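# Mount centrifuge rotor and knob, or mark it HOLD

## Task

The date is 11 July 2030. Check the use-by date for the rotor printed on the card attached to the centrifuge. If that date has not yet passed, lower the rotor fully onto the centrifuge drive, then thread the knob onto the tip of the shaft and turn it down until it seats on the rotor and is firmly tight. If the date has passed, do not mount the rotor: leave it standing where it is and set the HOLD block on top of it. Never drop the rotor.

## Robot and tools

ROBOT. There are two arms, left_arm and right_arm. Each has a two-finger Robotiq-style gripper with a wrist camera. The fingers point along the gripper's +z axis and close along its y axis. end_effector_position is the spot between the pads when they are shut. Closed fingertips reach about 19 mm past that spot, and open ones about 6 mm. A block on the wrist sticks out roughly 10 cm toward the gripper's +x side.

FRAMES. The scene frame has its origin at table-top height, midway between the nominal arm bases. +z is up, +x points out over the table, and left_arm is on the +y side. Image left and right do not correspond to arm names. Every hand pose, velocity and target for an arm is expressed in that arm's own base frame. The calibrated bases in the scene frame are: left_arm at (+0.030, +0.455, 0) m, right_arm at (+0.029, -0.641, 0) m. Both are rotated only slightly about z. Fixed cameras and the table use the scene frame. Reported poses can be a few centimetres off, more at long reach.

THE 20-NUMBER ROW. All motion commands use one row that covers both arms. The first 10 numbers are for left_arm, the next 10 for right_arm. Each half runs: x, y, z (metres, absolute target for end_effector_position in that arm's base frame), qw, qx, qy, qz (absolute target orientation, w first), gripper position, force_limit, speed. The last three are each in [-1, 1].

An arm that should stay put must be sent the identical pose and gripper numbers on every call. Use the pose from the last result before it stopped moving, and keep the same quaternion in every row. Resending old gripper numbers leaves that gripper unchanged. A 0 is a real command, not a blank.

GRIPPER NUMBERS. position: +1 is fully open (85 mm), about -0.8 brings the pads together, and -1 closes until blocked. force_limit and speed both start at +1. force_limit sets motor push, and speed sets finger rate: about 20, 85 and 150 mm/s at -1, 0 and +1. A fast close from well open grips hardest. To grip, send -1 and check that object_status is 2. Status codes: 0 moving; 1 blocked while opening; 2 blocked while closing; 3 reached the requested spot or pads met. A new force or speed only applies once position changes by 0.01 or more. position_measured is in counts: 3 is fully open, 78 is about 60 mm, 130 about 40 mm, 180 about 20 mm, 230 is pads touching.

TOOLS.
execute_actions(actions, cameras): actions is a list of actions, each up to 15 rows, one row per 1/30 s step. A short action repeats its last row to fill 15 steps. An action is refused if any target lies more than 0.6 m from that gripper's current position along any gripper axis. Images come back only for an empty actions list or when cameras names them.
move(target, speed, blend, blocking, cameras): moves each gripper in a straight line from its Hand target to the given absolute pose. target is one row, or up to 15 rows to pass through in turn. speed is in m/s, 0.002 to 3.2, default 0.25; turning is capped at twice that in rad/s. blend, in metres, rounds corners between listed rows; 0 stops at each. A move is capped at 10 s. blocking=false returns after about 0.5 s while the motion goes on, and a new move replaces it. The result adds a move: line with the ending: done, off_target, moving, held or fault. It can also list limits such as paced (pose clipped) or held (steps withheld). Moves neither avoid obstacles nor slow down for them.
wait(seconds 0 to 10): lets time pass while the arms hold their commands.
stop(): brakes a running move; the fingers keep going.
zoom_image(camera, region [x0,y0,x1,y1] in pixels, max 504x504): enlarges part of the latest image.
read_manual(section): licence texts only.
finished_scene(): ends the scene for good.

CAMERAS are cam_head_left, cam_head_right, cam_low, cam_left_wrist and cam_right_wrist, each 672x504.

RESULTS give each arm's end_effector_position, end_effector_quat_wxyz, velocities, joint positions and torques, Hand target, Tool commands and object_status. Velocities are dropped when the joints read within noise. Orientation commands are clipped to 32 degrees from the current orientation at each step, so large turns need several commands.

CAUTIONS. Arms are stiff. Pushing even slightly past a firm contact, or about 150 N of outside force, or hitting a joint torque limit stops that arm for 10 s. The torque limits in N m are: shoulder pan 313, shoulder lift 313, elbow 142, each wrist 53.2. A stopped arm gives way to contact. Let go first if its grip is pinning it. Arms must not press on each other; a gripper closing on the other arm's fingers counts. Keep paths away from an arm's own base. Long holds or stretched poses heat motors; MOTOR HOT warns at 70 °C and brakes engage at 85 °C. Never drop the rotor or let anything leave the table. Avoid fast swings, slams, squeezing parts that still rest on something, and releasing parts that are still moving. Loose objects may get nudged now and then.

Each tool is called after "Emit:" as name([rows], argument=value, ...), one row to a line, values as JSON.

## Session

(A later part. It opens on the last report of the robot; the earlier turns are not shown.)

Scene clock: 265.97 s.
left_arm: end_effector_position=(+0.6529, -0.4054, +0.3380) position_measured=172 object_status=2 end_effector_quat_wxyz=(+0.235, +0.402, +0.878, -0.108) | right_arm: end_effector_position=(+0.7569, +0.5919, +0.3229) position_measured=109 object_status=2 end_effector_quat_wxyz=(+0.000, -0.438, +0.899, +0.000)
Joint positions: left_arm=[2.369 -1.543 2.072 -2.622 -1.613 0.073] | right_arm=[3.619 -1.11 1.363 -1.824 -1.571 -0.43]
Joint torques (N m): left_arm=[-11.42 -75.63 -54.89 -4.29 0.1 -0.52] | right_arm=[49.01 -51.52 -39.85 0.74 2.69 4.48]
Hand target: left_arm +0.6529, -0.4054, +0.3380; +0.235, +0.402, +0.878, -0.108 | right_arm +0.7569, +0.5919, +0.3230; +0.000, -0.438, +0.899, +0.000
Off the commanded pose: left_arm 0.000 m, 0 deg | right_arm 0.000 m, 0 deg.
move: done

Emit:
move(target=[0.65288, -0.40537, 0.3380, 0.23539, 0.40158, 0.87849, -0.10760, -1, 0.2, -1, 0.7569, 0.5919, 0.32230, 0, -0.55919, -0.82904, 0, -1, -0.3, -1], speed=0.4, cameras=["cam_right_wrist"])

Scene clock: 269.87 s.
left_arm: end_effector_position=(+0.6529, -0.4054, +0.3380) position_measured=172 object_status=2 end_effector_quat_wxyz=(+0.235, +0.402, +0.878, -0.108) | right_arm: end_effector_position=(+0.7569, +0.5919, +0.3223) position_measured=109 object_status=2 end_effector_quat_wxyz=(+0.000, +0.559, +0.829, +0.000)
Joint positions: left_arm=[2.369 -1.543 2.072 -2.622 -1.613 0.073] | right_arm=[3.619 -1.11 1.364 -1.825 -1.571 1.664]
Joint torques (N m): left_arm=[-10.78 -81.04 -54.91 -4.52 0.11 -0.27] | right_arm=[26.8 -58.65 -43.95 4.4 -1.16 3.02]
Hand target: left_arm +0.6529, -0.4054, +0.3380; +0.235, +0.402, +0.878, -0.108 | right_arm +0.7569, +0.5919, +0.3223; +0.000, +0.559, +0.829, +0.000
Off the commanded pose: left_arm 0.000 m, 0 deg | right_arm 0.000 m, 0 deg.
move: done
camera_calibration:
cam_right_wrist: T_world_to_cam=[[0.931759, 0.363074, 0.00118848, -0.910681], [0.342184, -0.879234, 0.331448, 0.176017], [0.121385, -0.308423, -0.943473, 0.521078], [0, 0, 0, 1]] pos_world=[0.725054, 0.646118, 0.434364]
Images, in order (width x height): cam_right_wrist 672x504.

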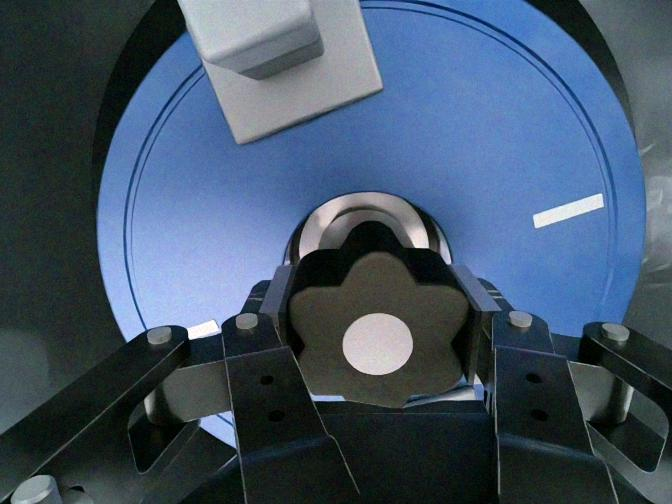

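Emit:
move(target=[0.65288, -0.40537, 0.3380, 0.23539, 0.40158, 0.87849, -0.10760, -1, 0.2, -1, 0.7569, 0.5919, 0.32265, 0, 0.55919, 0.82904, 0, -1, -0.3, -1], speed=0.05)

Emit:
zoom_image(camera="cam_right_wrist", region=[230, 170, 530, 430])

Scene clock: 271.40 s.
left_arm: end_effector_position=(+0.6529, -0.4054, +0.3380) position_measured=172 object_status=2 end_effector_quat_wxyz=(+0.235, +0.402, +0.878, -0.108) | right_arm: end_effector_position=(+0.7569, +0.5919, +0.3225) position_measured=109 object_status=2 end_effector_quat_wxyz=(+0.000, +0.559, +0.829, +0.000)
Joint positions: left_arm=[2.369 -1.543 2.072 -2.622 -1.613 0.073] | right_arm=[3.619 -1.11 1.364 -1.825 -1.571 1.665]
Joint torques (N m): left_arm=[-11.68 -80.9 -54.59 -4.37 0.01 -0.41] | right_arm=[25.63 -79.69 -46.6 4.15 -1.2 2.95]
Hand target: left_arm +0.6529, -0.4054, +0.3380; +0.235, +0.402, +0.878, -0.108 | right_arm +0.7569, +0.5919, +0.3226; +0.000, +0.559, +0.829, +0.000
Off the commanded pose: left_arm 0.000 m, 0 deg | right_arm 0.000 m, 0 deg.
move: done

Scaled by 1.680.
This view is cut from an older image: the scene may have changed since it was taken.

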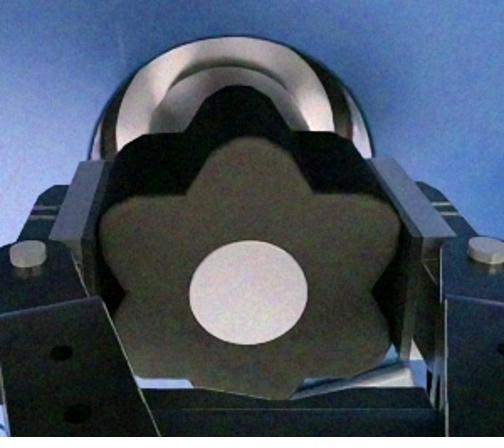

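Emit:
move(target=[0.65288, -0.40537, 0.3380, 0.23539, 0.40158, 0.87849, -0.10760, -1, 0.2, -1, 0.7569, 0.5919, 0.3231, 0, 0.55919, 0.82904, 0, -1, -0.3, -1], speed=0.05, cameras=["cam_right_wrist"])

Emit:
zoom_image(camera="cam_right_wrist", region=[230, 170, 530, 430])

Scene clock: 272.43 s.
left_arm: end_effector_position=(+0.6529, -0.4054, +0.3380) position_measured=172 object_status=2 end_effector_quat_wxyz=(+0.235, +0.402, +0.878, -0.108) | right_arm: end_effector_position=(+0.7569, +0.5919, +0.3230) position_measured=109 object_status=2 end_effector_quat_wxyz=(+0.000, +0.559, +0.829, +0.000)
Joint positions: left_arm=[2.369 -1.543 2.072 -2.622 -1.613 0.073] | right_arm=[3.619 -1.11 1.363 -1.824 -1.571 1.665]
Joint torques (N m): left_arm=[-12.17 -79.88 -55.24 -4.49 -0.17 -0.46] | right_arm=[26.4 -94.93 -55.98 2.83 -0.6 2.98]
Hand target: left_arm +0.6529, -0.4054, +0.3380; +0.235, +0.402, +0.878, -0.108 | right_arm +0.7569, +0.5919, +0.3231; +0.000, +0.559, +0.829, +0.000
Off the commanded pose: left_arm 0.000 m, 0 deg | right_arm 0.000 m, 0 deg.
move: done
camera_calibration:
cam_right_wrist: T_world_to_cam=[[0.931851, 0.36284, 0.00113891, -0.910612], [0.341971, -0.879296, 0.331502, 0.176045], [0.121283, -0.308521, -0.943454, 0.521898], [0, 0, 0, 1]] pos_world=[0.725055, 0.646218, 0.435064]
Images, in order (width x height): cam_right_wrist 672x504.

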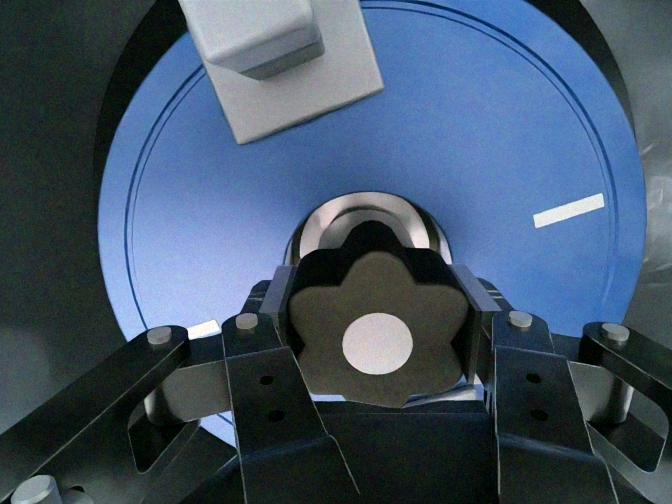

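Scaled by 1.680.

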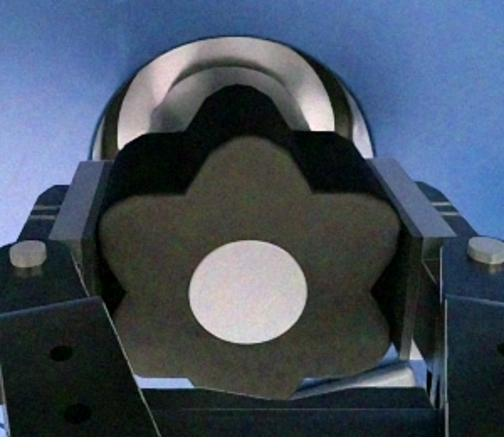

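Emit:
move(target=[0.65288, -0.40537, 0.3380, 0.23539, 0.40158, 0.87849, -0.10760, -1, 0.2, -1, 0.7569, 0.5919, 0.3236, 0, 0.55919, 0.82904, 0, -1, -0.3, -1], speed=0.05, cameras=["cam_right_wrist"])

Emit:
zoom_image(camera="cam_right_wrist", region=[230, 170, 530, 430])

Scene clock: 273.40 s.
left_arm: end_effector_position=(+0.6529, -0.4054, +0.3380) position_measured=172 object_status=2 end_effector_quat_wxyz=(+0.235, +0.402, +0.878, -0.108) | right_arm: end_effector_position=(+0.7569, +0.5919, +0.3235) position_measured=109 object_status=2 end_effector_quat_wxyz=(+0.000, +0.559, +0.829, +0.000)
Joint positions: left_arm=[2.369 -1.543 2.072 -2.622 -1.613 0.073] | right_arm=[3.619 -1.11 1.363 -1.823 -1.571 1.665]
Joint torques (N m): left_arm=[-11.17 -80.41 -55 -4.45 -0.08 -0.47] | right_arm=[22.47 -103.07 -64.6 1.39 -0.22 3.32]
Hand target: left_arm +0.6529, -0.4054, +0.3380; +0.235, +0.402, +0.878, -0.108 | right_arm +0.7569, +0.5919, +0.3236; +0.000, +0.559, +0.829, +0.000
Off the commanded pose: left_arm 0.000 m, 0 deg | right_arm 0.000 m, 0 deg.
move: done
camera_calibration:
cam_right_wrist: T_world_to_cam=[[0.931851, 0.36284, 0.00113891, -0.910613], [0.341971, -0.879296, 0.331502, 0.175879], [0.121283, -0.308521, -0.943454, 0.522369], [0, 0, 0, 1]] pos_world=[0.725055, 0.646218, 0.435564]
Images, in order (width x height): cam_right_wrist 672x504.

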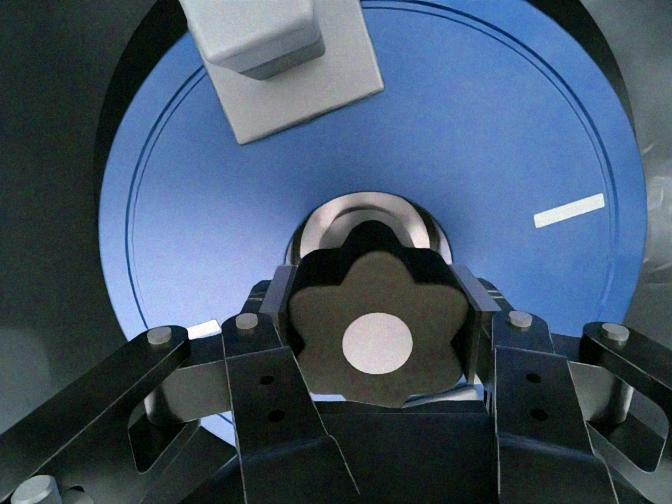

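Scaled by 1.680.

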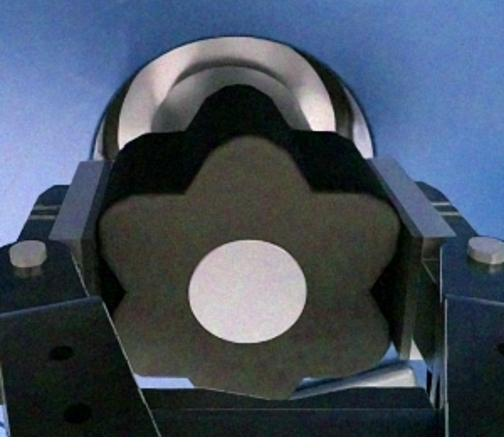

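Emit:
move(target=[0.65288, -0.40537, 0.3380, 0.23539, 0.40158, 0.87849, -0.10760, -1, 0.2, -1, 0.7569, 0.5919, 0.3241, 0, 0.55919, 0.82904, 0, -1, -0.3, -1], speed=0.05, cameras=["cam_right_wrist"])

Emit:
zoom_image(camera="cam_right_wrist", region=[230, 170, 530, 430])

Scene clock: 276.47 s.
left_arm: end_effector_position=(+0.6529, -0.4054, +0.3380) position_measured=172 object_status=2 end_effector_quat_wxyz=(+0.235, +0.402, +0.878, -0.108) | right_arm: end_effector_position=(+0.7569, +0.5919, +0.3240) position_measured=109 object_status=2 end_effector_quat_wxyz=(+0.000, +0.559, +0.829, +0.000)
Joint positions: left_arm=[2.369 -1.543 2.072 -2.622 -1.613 0.073] | right_arm=[3.619 -1.11 1.362 -1.822 -1.571 1.665]
Joint torques (N m): left_arm=[-11.43 -80.55 -54.73 -4.49 0.08 -0.35] | right_arm=[22.38 -114.41 -74.45 0.76 0.25 3.58]
Hand target: left_arm +0.6529, -0.4054, +0.3380; +0.235, +0.402, +0.878, -0.108 | right_arm +0.7569, +0.5919, +0.3241; +0.000, +0.559, +0.829, +0.000
Off the commanded pose: left_arm 0.000 m, 0 deg | right_arm 0.000 m, 0 deg.
move: done
camera_calibration:
cam_right_wrist: T_world_to_cam=[[0.931851, 0.36284, 0.00113891, -0.910613], [0.341971, -0.879296, 0.331502, 0.175713], [0.121283, -0.308521, -0.943454, 0.522841], [0, 0, 0, 1]] pos_world=[0.725055, 0.646218, 0.436064]
Images, in order (width x height): cam_right_wrist 672x504.

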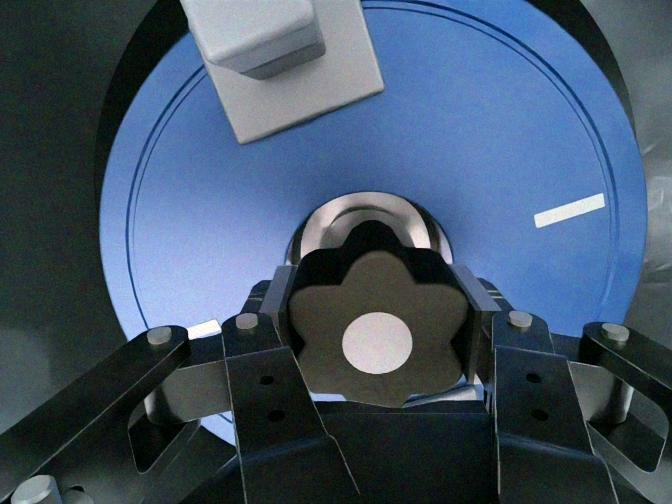

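Scaled by 1.680.

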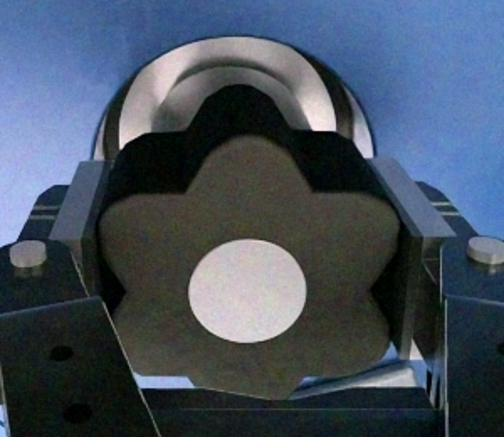

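Emit:
move(target=[0.65288, -0.40537, 0.3380, 0.23539, 0.40158, 0.87849, -0.10760, -1, 0.2, -1, 0.7569, 0.5919, 0.3216, 0, 0.99756, -0.06976, 0, -1, -0.3, -1], speed=0.5, cameras=["cam_right_wrist"])

Emit:
zoom_image(camera="cam_right_wrist", region=[230, 170, 530, 430])

Scene clock: 280.20 s.
left_arm: end_effector_position=(+0.6529, -0.4054, +0.3380) position_measured=172 object_status=2 end_effector_quat_wxyz=(+0.235, +0.402, +0.878, -0.108) | right_arm: end_effector_position=(+0.7569, +0.5919, +0.3216) position_measured=109 object_status=2 end_effector_quat_wxyz=(+0.000, +0.998, -0.070, +0.000)
Joint positions: left_arm=[2.369 -1.543 2.072 -2.622 -1.613 0.073] | right_arm=[3.619 -1.109 1.365 -1.826 -1.571 3.759]
Joint torques (N m): left_arm=[-10.14 -81.01 -39.94 -4.6 -0.02 -0.17] | right_arm=[44.41 -59.68 -36.76 8.53 0.26 4.05]
Hand target: left_arm +0.6529, -0.4054, +0.3380; +0.235, +0.402, +0.878, -0.108 | right_arm +0.7569, +0.5919, +0.3216; +0.000, +0.998, -0.070, +0.000
Off the commanded pose: left_arm 0.000 m, 0 deg | right_arm 0.000 m, 0 deg.
move: done
camera_calibration:
cam_right_wrist: T_world_to_cam=[[-0.151467, -0.988462, 0.00123606, 0.70919], [-0.93252, 0.143309, 0.331466, 0.535878], [-0.327818, 0.0490534, -0.943466, 0.648848], [0, 0, 0, 1]] pos_world=[0.81984, 0.592383, 0.433664]
Images, in order (width x height): cam_right_wrist 672x504.

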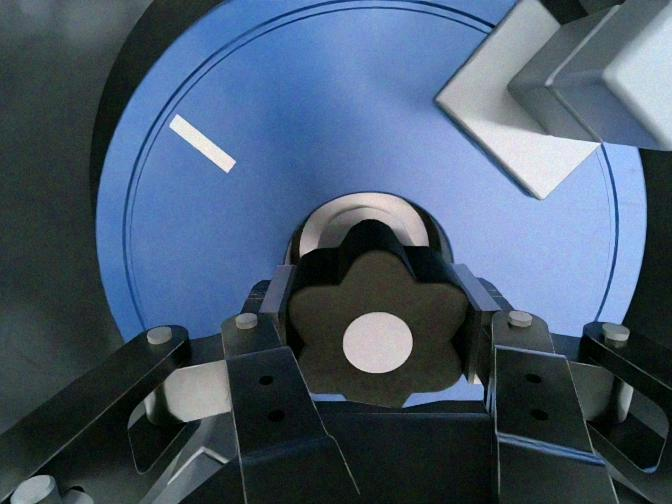

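Scaled by 1.680.

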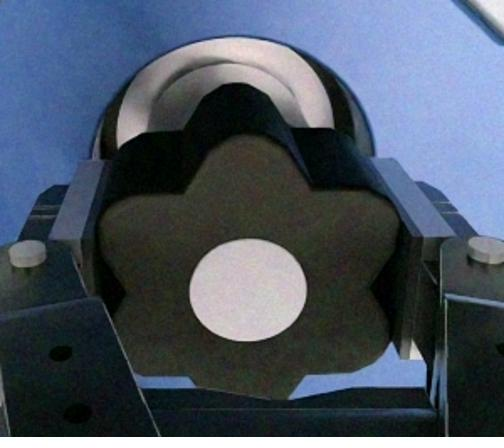

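Emit:
move(target=[0.65288, -0.40537, 0.3380, 0.23539, 0.40158, 0.87849, -0.10760, -1, 0.2, -1, 0.7569, 0.5919, 0.3209, 0, 0.43837, -0.89879, 0, -1, -0.3, -1], speed=0.5, cameras=["cam_right_wrist"])

Emit:
zoom_image(camera="cam_right_wrist", region=[230, 170, 530, 430])

Scene clock: 283.43 s.
left_arm: end_effector_position=(+0.6529, -0.4054, +0.3380) position_measured=172 object_status=2 end_effector_quat_wxyz=(+0.235, +0.402, +0.878, -0.108) | right_arm: end_effector_position=(+0.7569, +0.5919, +0.3209) position_measured=109 object_status=2 end_effector_quat_wxyz=(+0.000, -0.438, +0.899, +0.000)
Joint positions: left_arm=[2.369 -1.543 2.072 -2.622 -1.613 0.073] | right_arm=[3.619 -1.109 1.366 -1.828 -1.571 5.853]
Joint torques (N m): left_arm=[-10.7 -79.21 -42.43 -4.6 0.16 -0.01] | right_arm=[44.65 -50.29 -46.13 1.39 2.68 3.44]
Hand target: left_arm +0.6529, -0.4054, +0.3380; +0.235, +0.402, +0.878, -0.108 | right_arm +0.7569, +0.5919, +0.3209; +0.000, -0.438, +0.899, +0.000
Off the commanded pose: left_arm 0.000 m, 0 deg | right_arm 0.000 m, 0 deg.
move: done
camera_calibration:
cam_right_wrist: T_world_to_cam=[[-0.780294, 0.625412, 0.00120112, 0.229914], [0.590362, 0.735927, 0.331487, -0.967276], [0.206432, 0.259366, -0.943459, 0.119349], [0, 0, 0, 1]] pos_world=[0.725806, 0.537099, 0.432964]
Images, in order (width x height): cam_right_wrist 672x504.

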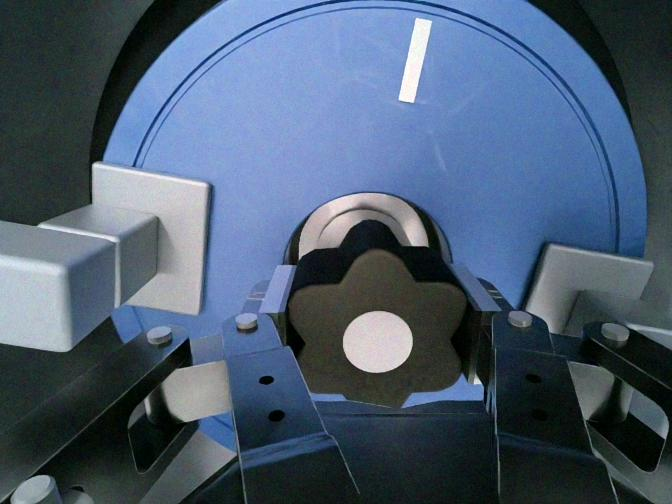

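Scaled by 1.680.

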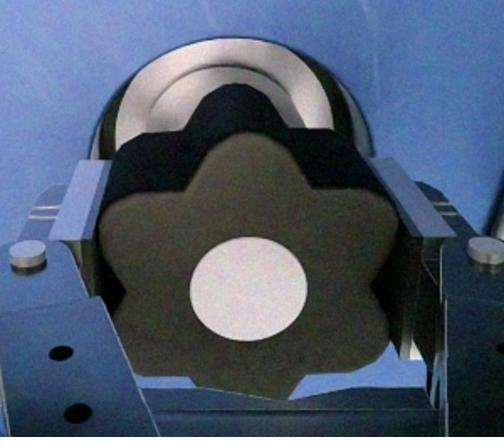

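Emit:
move(target=[0.65288, -0.40537, 0.3380, 0.23539, 0.40158, 0.87849, -0.10760, -1, 0.2, -1, 0.7569, 0.5919, 0.3209, 0, 0.43837, -0.89879, 0, 0.5, -0.3, -1], speed=0.5, cameras=["cam_right_wrist"])

Emit:
zoom_image(camera="cam_right_wrist", region=[230, 170, 530, 430])

Scene clock: 288.23 s.
left_arm: end_effector_position=(+0.6529, -0.4054, +0.3380) position_measured=172 object_status=2 end_effector_quat_wxyz=(+0.235, +0.402, +0.878, -0.108) | right_arm: end_effector_position=(+0.7569, +0.5919, +0.3209) position_measured=66 object_status=0 end_effector_quat_wxyz=(+0.000, -0.438, +0.899, +0.000)
Joint positions: left_arm=[2.368 -1.543 2.072 -2.622 -1.613 0.073] | right_arm=[3.619 -1.109 1.366 -1.828 -1.571 5.853]
Joint torques (N m): left_arm=[-6 -80.49 -49.03 -4.91 0.12 -0.08] | right_arm=[-11.47 -58.69 -40.32 -4.08 -1.92 2.3]
Hand target: left_arm +0.6529, -0.4054, +0.3380; +0.235, +0.402, +0.878, -0.108 | right_arm +0.7569, +0.5919, +0.3209; +0.000, -0.438, +0.899, +0.000
Off the commanded pose: left_arm 0.000 m, 0 deg | right_arm 0.000 m, 0 deg.
move: done
camera_calibration:
cam_right_wrist: T_world_to_cam=[[-0.780165, 0.625573, 0.00127256, 0.229639], [0.590532, 0.73579, 0.33149, -0.9674], [0.206435, 0.259368, -0.943458, 0.11932], [0, 0, 0, 1]] pos_world=[0.725805, 0.5372, 0.432964]
Images, in order (width x height): cam_right_wrist 672x504.

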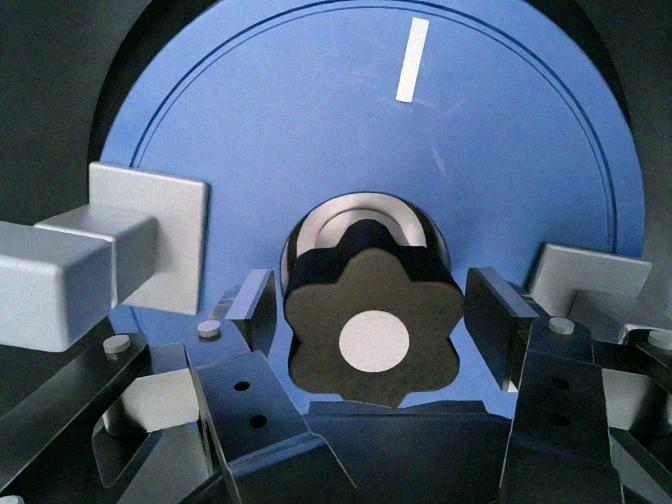

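Scaled by 1.680.

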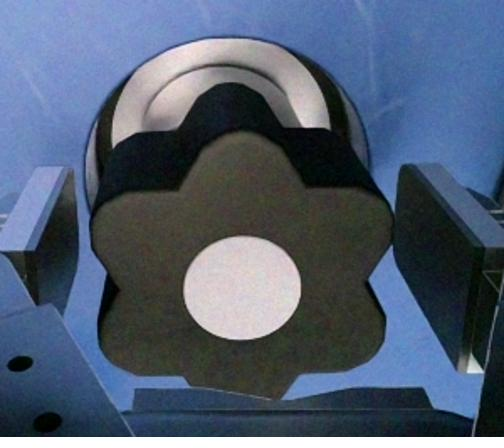

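Emit:
move([
  [0.65288, -0.40537, 0.3380, 0.23539, 0.40158, 0.87849, -0.10760, -1, 0.2, -1, 0.7569, 0.5919, 0.3209, 0, 0.94552, -0.32557, 0, 0.5, -0.3, -1],
  [0.65288, -0.40537, 0.3380, 0.23539, 0.40158, 0.87849, -0.10760, -1, 0.2, -1, 0.7569, 0.5919, 0.3209, 0, 0.89879, 0.43837, 0, 0.5, -0.3, -1],
], speed=1.0, blend=[0.01, 0], cameras=["cam_right_wrist"])

Emit:
zoom_image(camera="cam_right_wrist", region=[230, 170, 530, 430])

Scene clock: 291.37 s.
left_arm: end_effector_position=(+0.6529, -0.4054, +0.3380) position_measured=172 object_status=2 end_effector_quat_wxyz=(+0.235, +0.402, +0.878, -0.108) | right_arm: end_effector_position=(+0.7569, +0.5919, +0.3209) position_measured=66 object_status=3 end_effector_quat_wxyz=(+0.000, +0.899, +0.438, +0.000)
Joint positions: left_arm=[2.368 -1.543 2.072 -2.622 -1.613 0.073] | right_arm=[3.619 -1.109 1.366 -1.828 -1.571 2.712]
Joint torques (N m): left_arm=[4.29 -80.3 -53.37 -4.92 0.03 -0.11] | right_arm=[-14.2 -75.37 -37.69 -0.99 2.36 -2.83]
Hand target: left_arm +0.6529, -0.4054, +0.3380; +0.235, +0.402, +0.878, -0.108 | right_arm +0.7569, +0.5919, +0.3209; +0.000, +0.899, +0.438, +0.000
Off the commanded pose: left_arm 0.000 m, 0 deg | right_arm 0.000 m, 0 deg.
move: done
camera_calibration:
cam_right_wrist: T_world_to_cam=[[0.779983, -0.625799, 0.00129081, -0.21054], [-0.590737, -0.735598, 0.331549, 0.797587], [-0.206533, -0.259365, -0.943437, 0.738927], [0, 0, 0, 1]] pos_world=[0.787996, 0.6466, 0.432964]
Images, in order (width x height): cam_right_wrist 672x504.

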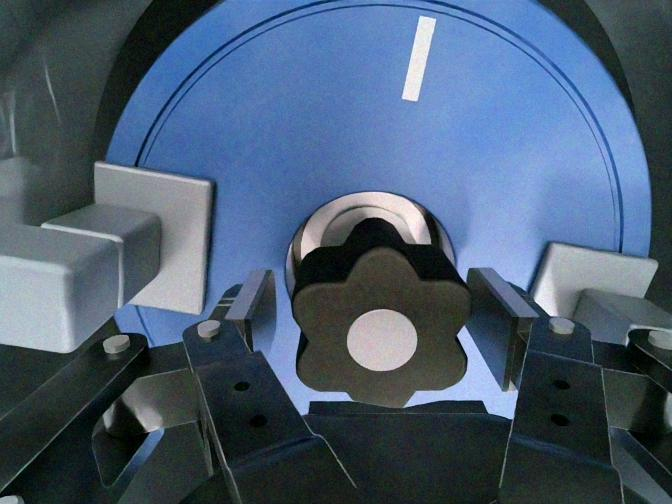

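Scaled by 1.680.

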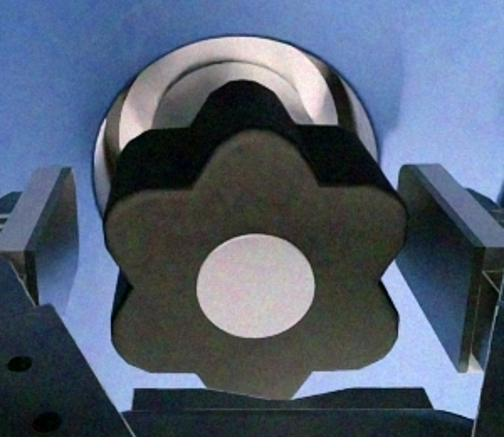

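Emit:
move([
  [0.65288, -0.40537, 0.3380, 0.23539, 0.40158, 0.87849, -0.10760, -1, 0.2, -1, 0.7579, 0.5913, 0.3209, 0, 0.06976, 0.99756, 0, 0.5, -0.3, -1],
  [0.65288, -0.40537, 0.3380, 0.23539, 0.40158, 0.87849, -0.10760, -1, 0.2, -1, 0.7579, 0.5913, 0.3209, 0, -0.82904, 0.55919, 0, 0.5, -0.3, -1],
  [0.65288, -0.40537, 0.3380, 0.23539, 0.40158, 0.87849, -0.10760, -1, 0.2, -1, 0.7579, 0.5913, 0.3209, 0, -0.89879, -0.43837, 0, 0.5, -0.3, -1],
  [0.65288, -0.40537, 0.3380, 0.23539, 0.40158, 0.87849, -0.10760, -1, 0.2, -1, 0.7579, 0.5913, 0.3209, 0, -0.06976, -0.99756, 0, 0.5, -0.3, -1],
], speed=1.2, blend=[0.01, 0.01, 0.01, 0], cameras=["cam_right_wrist"])

Emit:
zoom_image(camera="cam_right_wrist", region=[230, 170, 530, 430])

Scene clock: 296.77 s.
left_arm: end_effector_position=(+0.6529, -0.4054, +0.3380) position_measured=172 object_status=2 end_effector_quat_wxyz=(+0.235, +0.402, +0.878, -0.108) | right_arm: end_effector_position=(+0.7579, +0.5913, +0.3209) position_measured=66 object_status=3 end_effector_quat_wxyz=(+0.000, +0.070, +0.998, +0.000)
Joint positions: left_arm=[2.369 -1.543 2.072 -2.622 -1.613 0.073] | right_arm=[3.618 -1.108 1.365 -1.827 -1.571 -5.667]
Joint torques (N m): left_arm=[14.34 -79.88 -53 -5.01 0.22 0.24] | right_arm=[-17.5 -71.97 -43.12 -0.85 2.14 -3.72]
Hand target: left_arm +0.6529, -0.4054, +0.3380; +0.235, +0.402, +0.878, -0.108 | right_arm +0.7579, +0.5913, +0.3209; +0.000, +0.070, +0.998, +0.000
Off the commanded pose: left_arm 0.000 m, 0 deg | right_arm 0.000 m, 0 deg.
move: done
camera_calibration:
cam_right_wrist: T_world_to_cam=[[0.151914, 0.988393, 0.00118352, -0.690047], [0.932446, -0.143712, 0.331498, -0.706632], [0.32782, -0.0492555, -0.943455, 0.209761], [0, 0, 0, 1]] pos_world=[0.69496, 0.590818, 0.432964]
Images, in order (width x height): cam_right_wrist 672x504.

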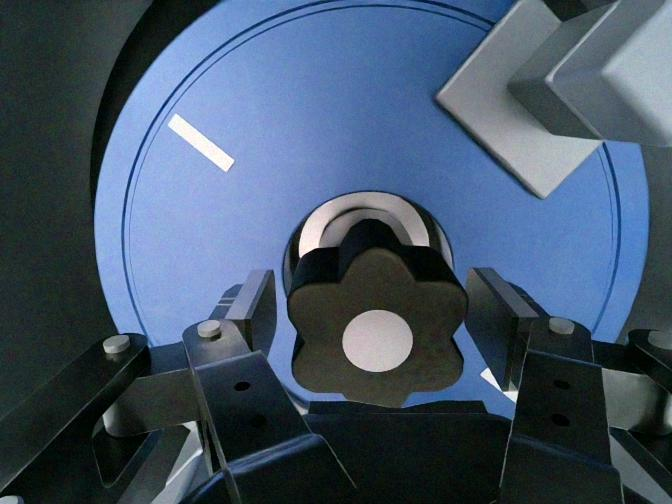

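Scaled by 1.680.

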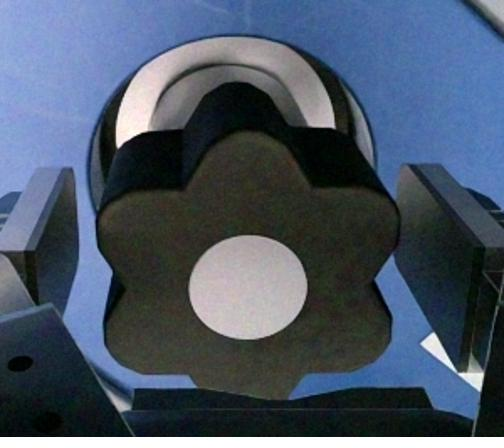

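Emit:
move([
  [0.65288, -0.40537, 0.3380, 0.23539, 0.40158, 0.87849, -0.10760, -1, 0.2, -1, 0.7579, 0.5913, 0.3209, 0, -0.06976, -0.99756, 0, -1, -0.3, -1],
  [0.65288, -0.40537, 0.3380, 0.23539, 0.40158, 0.87849, -0.10760, -1, 0.2, -1, 0.7579, 0.5913, 0.3203, 0, -0.85717, -0.51504, 0, -1, -0.3, -1],
  [0.65288, -0.40537, 0.3380, 0.23539, 0.40158, 0.87849, -0.10760, -1, 0.2, -1, 0.7579, 0.5913, 0.3197, 0, -0.91355, 0.40674, 0, -1, -0.3, -1],
  [0.65288, -0.40537, 0.3380, 0.23539, 0.40158, 0.87849, -0.10760, -1, 0.2, -1, 0.7579, 0.5913, 0.3191, 0, -0.19081, 0.98163, 0, -1, -0.3, -1],
], speed=0.6, blend=[0, 0.01, 0.01, 0], cameras=["cam_right_wrist"])

Emit:
zoom_image(camera="cam_right_wrist", region=[230, 170, 530, 430])

Scene clock: 304.03 s.
left_arm: end_effector_position=(+0.6529, -0.4054, +0.3380) position_measured=172 object_status=2 end_effector_quat_wxyz=(+0.235, +0.402, +0.878, -0.108) | right_arm: end_effector_position=(+0.7579, +0.5913, +0.3191) position_measured=109 object_status=2 end_effector_quat_wxyz=(+0.000, -0.191, +0.982, +0.000)
Joint positions: left_arm=[2.369 -1.543 2.072 -2.622 -1.613 0.073] | right_arm=[3.618 -1.108 1.367 -1.83 -1.571 0.093]
Joint torques (N m): left_arm=[14.94 -79.12 -50.32 -5.01 0.04 0.65] | right_arm=[7.21 -71.48 -63.97 -1.47 -3.44 3.74]
Hand target: left_arm +0.6529, -0.4054, +0.3380; +0.235, +0.402, +0.878, -0.108 | right_arm +0.7579, +0.5913, +0.3191; +0.000, -0.191, +0.982, +0.000
Off the commanded pose: left_arm 0.000 m, 0 deg | right_arm 0.000 m, 0 deg.
move: done
camera_calibration:
cam_right_wrist: T_world_to_cam=[[-0.363103, 0.931748, 0.00127653, -0.266348], [0.879223, 0.34218, 0.331481, -0.952963], [0.30842, 0.121484, -0.943461, 0.121824], [0, 0, 0, 1]] pos_world=[0.703582, 0.559455, 0.431164]
Images, in order (width x height): cam_right_wrist 672x504.

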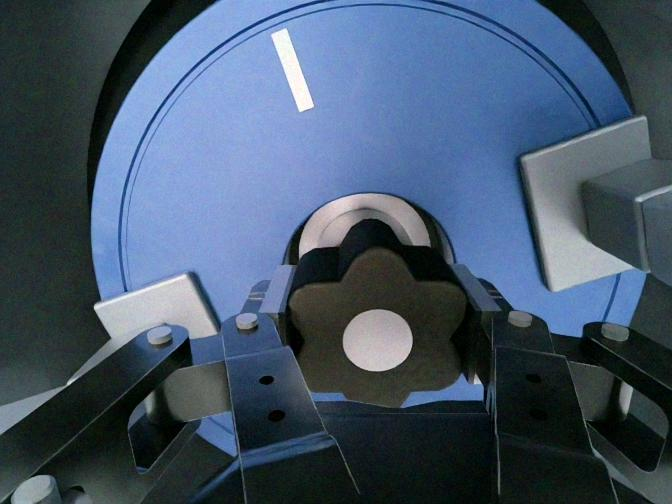

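Scaled by 1.680.

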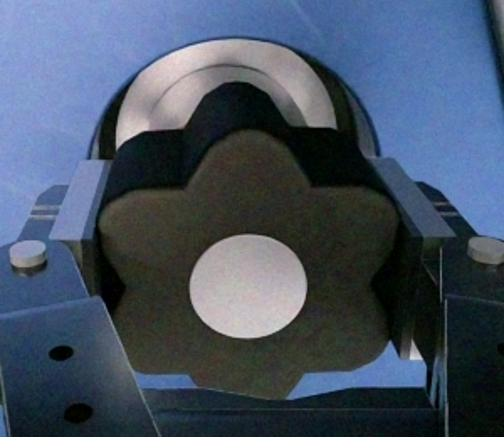

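Emit:
move(target=[0.65288, -0.40537, 0.3380, 0.23539, 0.40158, 0.87849, -0.10760, -1, 0.2, -1, 0.7579, 0.5913, 0.3185, 0, -0.19081, 0.98163, 0, -1, -0.3, -1], speed=0.05, cameras=["cam_right_wrist"])

Emit:
zoom_image(camera="cam_right_wrist", region=[230, 170, 530, 430])

Scene clock: 304.93 s.
left_arm: end_effector_position=(+0.6529, -0.4054, +0.3380) position_measured=172 object_status=2 end_effector_quat_wxyz=(+0.235, +0.402, +0.878, -0.108) | right_arm: end_effector_position=(+0.7579, +0.5913, +0.3186) position_measured=109 object_status=2 end_effector_quat_wxyz=(+0.000, -0.191, +0.982, +0.000)
Joint positions: left_arm=[2.369 -1.543 2.072 -2.622 -1.613 0.073] | right_arm=[3.618 -1.107 1.367 -1.831 -1.571 0.093]
Joint torques (N m): left_arm=[14.01 -78.11 -50.03 -4.93 0.33 0.43] | right_arm=[6.53 -61.45 -41.06 -4.21 -2.78 3.45]
Hand target: left_arm +0.6529, -0.4054, +0.3380; +0.235, +0.402, +0.878, -0.108 | right_arm +0.7579, +0.5913, +0.3185; +0.000, -0.191, +0.982, +0.000
Off the commanded pose: left_arm 0.000 m, 0 deg | right_arm 0.000 m, 0 deg.
move: done
camera_calibration:
cam_right_wrist: T_world_to_cam=[[-0.362889, 0.931831, 0.0011813, -0.266468], [0.879246, 0.34199, 0.331617, -0.952853], [0.308607, 0.121379, -0.943413, 0.121227], [0, 0, 0, 1]] pos_world=[0.703682, 0.559455, 0.430664]
Images, in order (width x height): cam_right_wrist 672x504.

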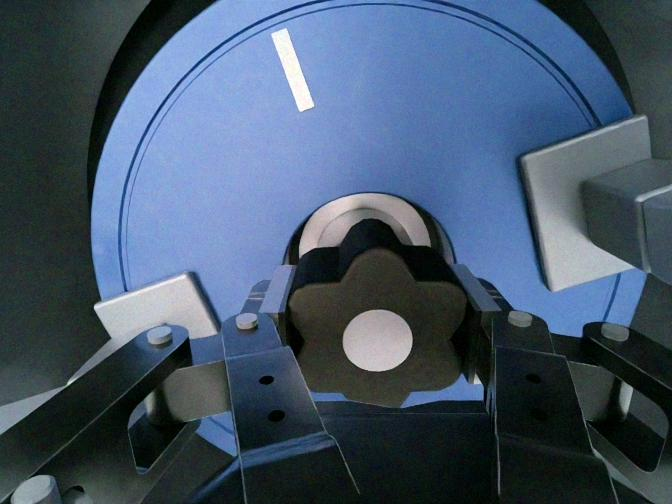

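Scaled by 1.680.

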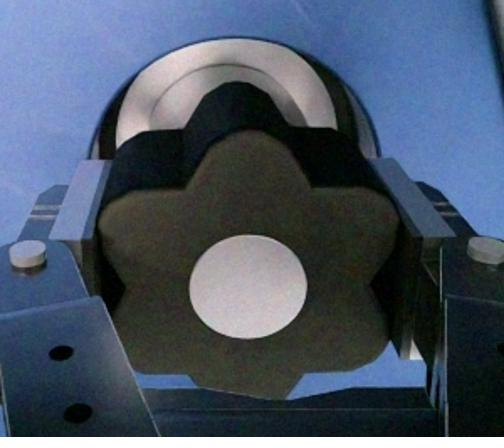

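Emit:
move([
  [0.65288, -0.40537, 0.3380, 0.23539, 0.40158, 0.87849, -0.10760, -1, 0.2, -1, 0.7579, 0.5913, 0.3175, 0, 0.69466, 0.71934, 0, -1, -0.3, -1],
  [0.65288, -0.40537, 0.3380, 0.23539, 0.40158, 0.87849, -0.10760, -1, 0.2, -1, 0.7579, 0.5913, 0.3166, 0, 0.98769, -0.15643, 0, -1, -0.3, -1],
  [0.65288, -0.40537, 0.3380, 0.23539, 0.40158, 0.87849, -0.10760, -1, 0.2, -1, 0.7579, 0.5913, 0.3157, 0, 0.43837, -0.89879, 0, -1, -0.3, -1],
], speed=0.6, blend=[0.01, 0.01, 0], cameras=["cam_right_wrist"])

Emit:
zoom_image(camera="cam_right_wrist", region=[230, 170, 530, 430])

Scene clock: 309.00 s.
left_arm: end_effector_position=(+0.6683, -0.3932, +0.3385) position_measured=172 object_status=2 end_effector_quat_wxyz=(+0.247, +0.413, +0.873, -0.083) | right_arm: end_effector_position=(+0.7579, +0.5913, +0.3171) position_measured=109 object_status=2 end_effector_quat_wxyz=(+0.000, +0.924, +0.382, +0.000)
Joint positions: left_arm=[2.38 -1.537 2.068 -2.629 -1.573 0.122] | right_arm=[3.618 -1.107 1.369 -1.833 -1.571 2.833]
Joint torques (N m): left_arm=[-5.28 -82.83 -47.18 -6.33 0 -5.66] | right_arm=[-12.78 -40.81 -31.73 2.88 -1.41 21.99]
Hand target: left_arm +0.6682, -0.3933, +0.3385; +0.247, +0.413, +0.873, -0.083 | right_arm +0.7579, +0.5913, +0.3171; +0.000, +0.924, +0.383, +0.000
Tool commands: left_gripper/position=-1.0 left_gripper/force_limit=+0.2 left_gripper/speed=-1.0 right_gripper/position=-1.0 right_gripper/force_limit=-0.3 right_gripper/speed=-1.0
Off the commanded pose: left_arm 0.020 m, 3 deg | right_arm 0.001 m, 173 deg.
FORCE FAULT: contact force on the left arm reached its limit, and that arm stopped. The contact can be on any part of that arm, not only on its tool. That arm's remaining commands of this call were not run. That arm is still stopped at the end of this call. That arm stays stopped for about 9 more seconds. Until then a move that you send moves the other arm only, and its call returns only when the move has ended. Once the stop has ended, the next robot result says so. If the stop ends while you think or write, that arm runs what you send next. While its stop runs, that arm takes no new command, but its gripper still runs the gripper command that each later call begins with. Until it ends, the stop uses up actions while you think or wait. An arm that is not stopped still takes commands.
move: fault (left_arm), off_target (right_arm; braked at the fault stop of left_arm); path passed 1 of 3 targets
camera_calibration:
cam_right_wrist: T_world_to_cam=[[0.697813, -0.716279, 0.00119307, -0.0958349], [-0.676051, -0.658071, 0.331508, 0.817902], [-0.236667, -0.232138, -0.943452, 0.742159], [0, 0, 0, 1]] pos_world=[0.795463, 0.641876, 0.429164]
Images, in order (width x height): cam_right_wrist 672x504.

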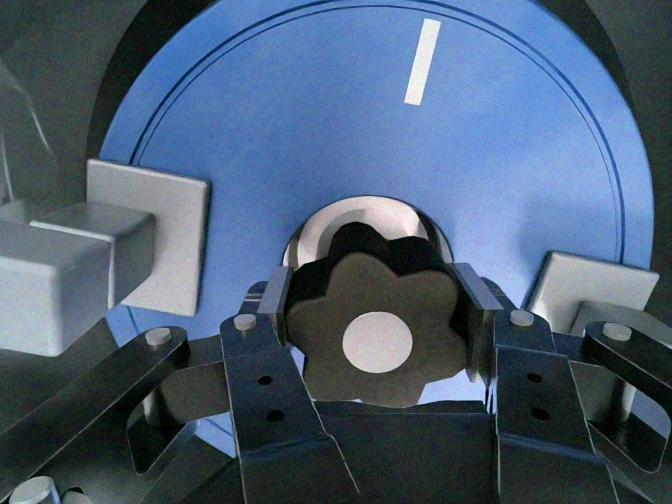

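Scaled by 1.680.

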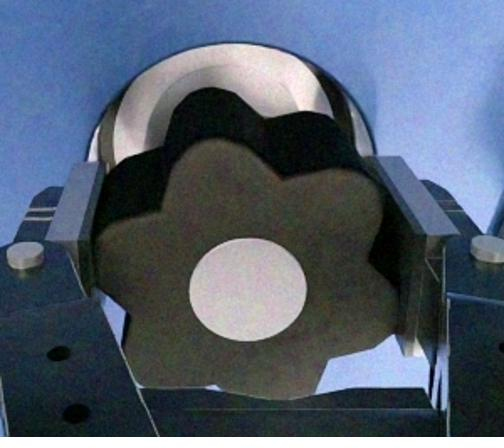

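Emit:
move(target=[0.6682, -0.3933, 0.3385, 0.247, 0.413, 0.873, -0.083, -1, 0.2, -1, 0.7579, 0.5913, 0.3171, 0, 0.88295, 0.46947, 0, -1, -0.3, -1], speed=0.1, cameras=["cam_right_wrist", "cam_low", "cam_head_left"])

Emit:
zoom_image(camera="cam_right_wrist", region=[230, 170, 530, 430])

Scene clock: 312.93 s.
left_arm: end_effector_position=(+0.6578, -0.4017, +0.3383) position_measured=172 object_status=2 end_effector_quat_wxyz=(+0.239, +0.420, +0.870, -0.100) | right_arm: end_effector_position=(+0.7579, +0.5913, +0.3171) position_measured=109 object_status=2 end_effector_quat_wxyz=(+0.000, +0.883, +0.469, +0.000)
Joint positions: left_arm=[2.376 -1.54 2.069 -2.623 -1.612 0.122] | right_arm=[3.618 -1.107 1.369 -1.833 -1.571 2.641]
Joint torques (N m): left_arm=[1.19 -77.29 -48.56 -6.46 0.12 0.51] | right_arm=[-6.41 -62.55 -21.39 2.44 -3.12 -2.25]
Hand target: left_arm +0.6578, -0.4017, +0.3383; +0.239, +0.420, +0.870, -0.100 | right_arm +0.7579, +0.5913, +0.3171; +0.000, +0.883, +0.469, +0.000
Tool commands: left_gripper/position=-1.0 left_gripper/force_limit=+0.2 left_gripper/speed=-1.0 right_gripper/position=-1.0 right_gripper/force_limit=-0.3 right_gripper/speed=-1.0
Off the commanded pose: right_arm 0.000 m, 0 deg.
FORCE FAULT, CONTINUED: the left arm was still stopped when this call began, by the force fault that an earlier result reported. Since the last result the stop counts as 4 of the actions that you can send in this scene. That arm ran no command of this call. That arm is still stopped at the end of this call. That arm stays stopped for about 5 more seconds. If the stop ends while you think or write, that arm runs what you send next. While its stop runs, that arm takes no new command, but its gripper still runs the gripper command that each later call begins with.
move: done (right_arm), not run (left_arm; its earlier fault stop)
camera_calibration:
cam_right_wrist: T_world_to_cam=[[0.821864, -0.569682, 0.00126503, -0.276595], [-0.537801, -0.775134, 0.331567, 0.782322], [-0.187907, -0.273183, -0.943431, 0.729472], [0, 0, 0, 1]] pos_world=[0.78513, 0.648113, 0.429164]
Images, in order (width x height): cam_head_left 672x504, cam_low 672x504, cam_right_wrist 672x504.

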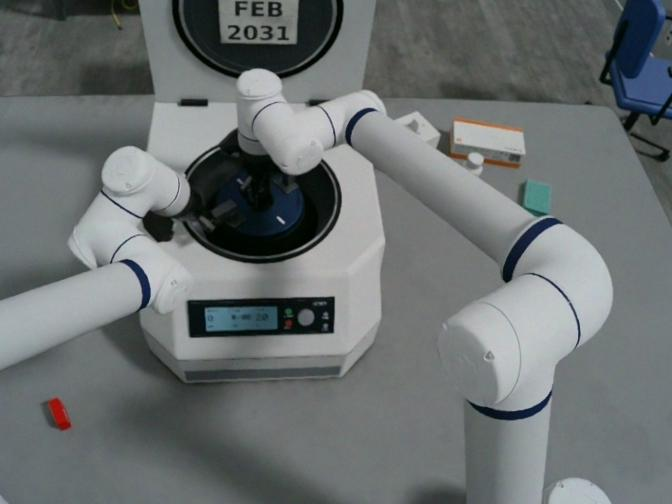

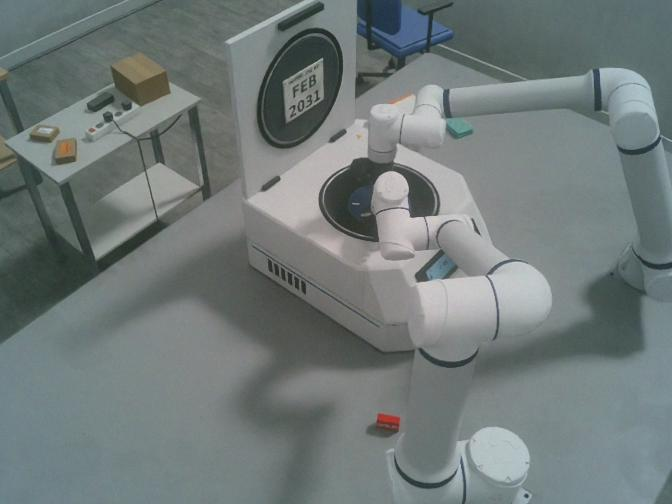

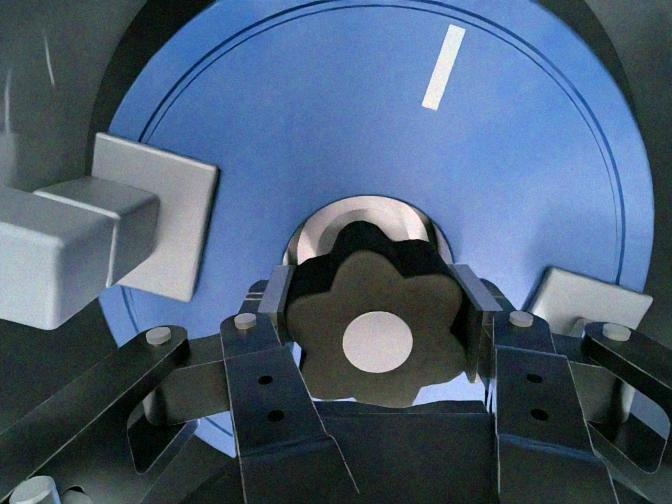

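Scaled by 1.680.

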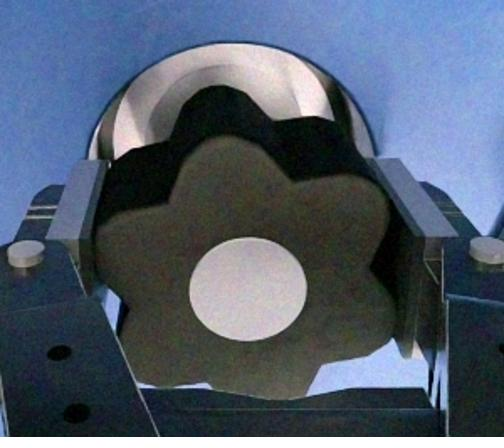

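Emit:
wait(seconds=0, cameras=["cam_left_wrist", "cam_head_right"])

Scene clock: 313.20 s.
left_arm: end_effector_position=(+0.6577, -0.4017, +0.3383) position_measured=172 object_status=2 end_effector_quat_wxyz=(+0.239, +0.420, +0.870, -0.101) | right_arm: end_effector_position=(+0.7579, +0.5913, +0.3171) position_measured=109 object_status=2 end_effector_quat_wxyz=(+0.000, +0.883, +0.469, +0.000)
Joint positions: left_arm=[2.376 -1.54 2.069 -2.623 -1.612 0.122] | right_arm=[3.618 -1.107 1.369 -1.833 -1.571 2.641]
Joint torques (N m): left_arm=[-1.21 -78.66 -48.63 -6.31 0 0.73] | right_arm=[-5.99 -64.25 -20 2.27 -2.1 -1.92]
Hand target: left_arm +0.6577, -0.4017, +0.3383; +0.239, +0.420, +0.870, -0.101 | right_arm +0.7579, +0.5913, +0.3171; +0.000, +0.883, +0.469, +0.000
Tool commands: left_gripper/position=-1.0 left_gripper/force_limit=+0.2 left_gripper/speed=-1.0 right_gripper/position=-1.0 right_gripper/force_limit=-0.3 right_gripper/speed=-1.0
Off the commanded pose: right_arm 0.000 m, 0 deg.
FORCE FAULT, CONTINUED: the left arm was still stopped when this call began, by the force fault that an earlier result reported. Since the last result the stop counts as 1 of the actions that you can send in this scene. That arm is still stopped at the end of this call. That arm stays stopped for about 4 more seconds. If the stop ends while you think or write, that arm runs what you send next. While its stop runs, that arm takes no new command, but its gripper still runs the gripper command that each later call begins with.
camera_calibration:
cam_left_wrist: T_world_to_cam=[[0.782192, 0.622993, 0.00744481, -0.254751], [0.396046, -0.506404, 0.765965, -0.706464], [0.480961, -0.596184, -0.642839, -0.212787], [0, 0, 0, 1]] pos_world=[0.581398, -0.325908, 0.406236]
Images, in order (width x height): cam_head_right 672x504, cam_left_wrist 672x504.

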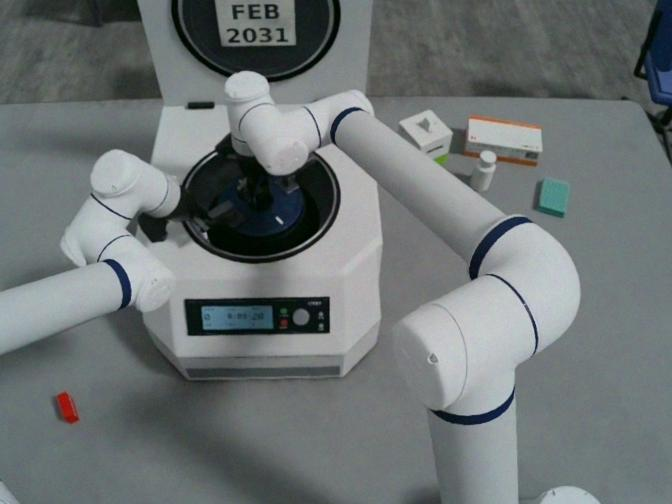

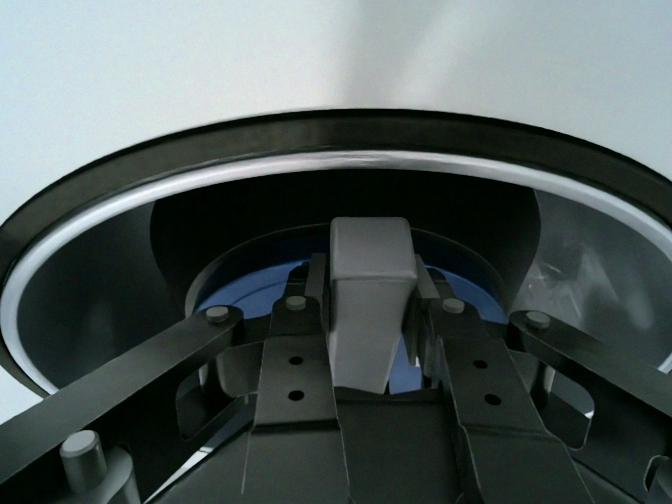

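Emit:
wait(seconds=2.5, cameras=[])

Scene clock: 318.13 s.
left_arm: end_effector_position=(+0.6577, -0.4018, +0.3383) position_measured=172 object_status=2 end_effector_quat_wxyz=(+0.239, +0.420, +0.870, -0.101) | right_arm: end_effector_position=(+0.7579, +0.5913, +0.3171) position_measured=109 object_status=2 end_effector_quat_wxyz=(+0.000, +0.883, +0.469, +0.000)
Joint positions: left_arm=[2.376 -1.54 2.069 -2.623 -1.612 0.122] | right_arm=[3.618 -1.107 1.369 -1.833 -1.571 2.641]
Joint torques (N m): left_arm=[0.6 -79.1 -48.66 -6.46 -0.12 0.75] | right_arm=[-9.61 -65.62 -18.77 2.3 -0.99 -2]
Hand target: left_arm +0.6577, -0.4018, +0.3383; +0.239, +0.420, +0.870, -0.101 | right_arm +0.7579, +0.5913, +0.3171; +0.000, +0.883, +0.469, +0.000
Tool commands: left_gripper/position=-1.0 left_gripper/force_limit=+0.2 left_gripper/speed=-1.0 right_gripper/position=-1.0 right_gripper/force_limit=-0.3 right_gripper/speed=-1.0
Off the commanded pose: right_arm 0.000 m, 0 deg.
FORCE FAULT, CONTINUED: the left arm's stop, for the force fault that an earlier result reported, is over. The rest of the stop counts as 9 of the actions that you can send in this scene. That arm's target is now where it stood when the stop ended, not its last command. That arm accepts commands again.
wait: 2.50 s; at rest from the start
No camera images: "cameras" was empty.


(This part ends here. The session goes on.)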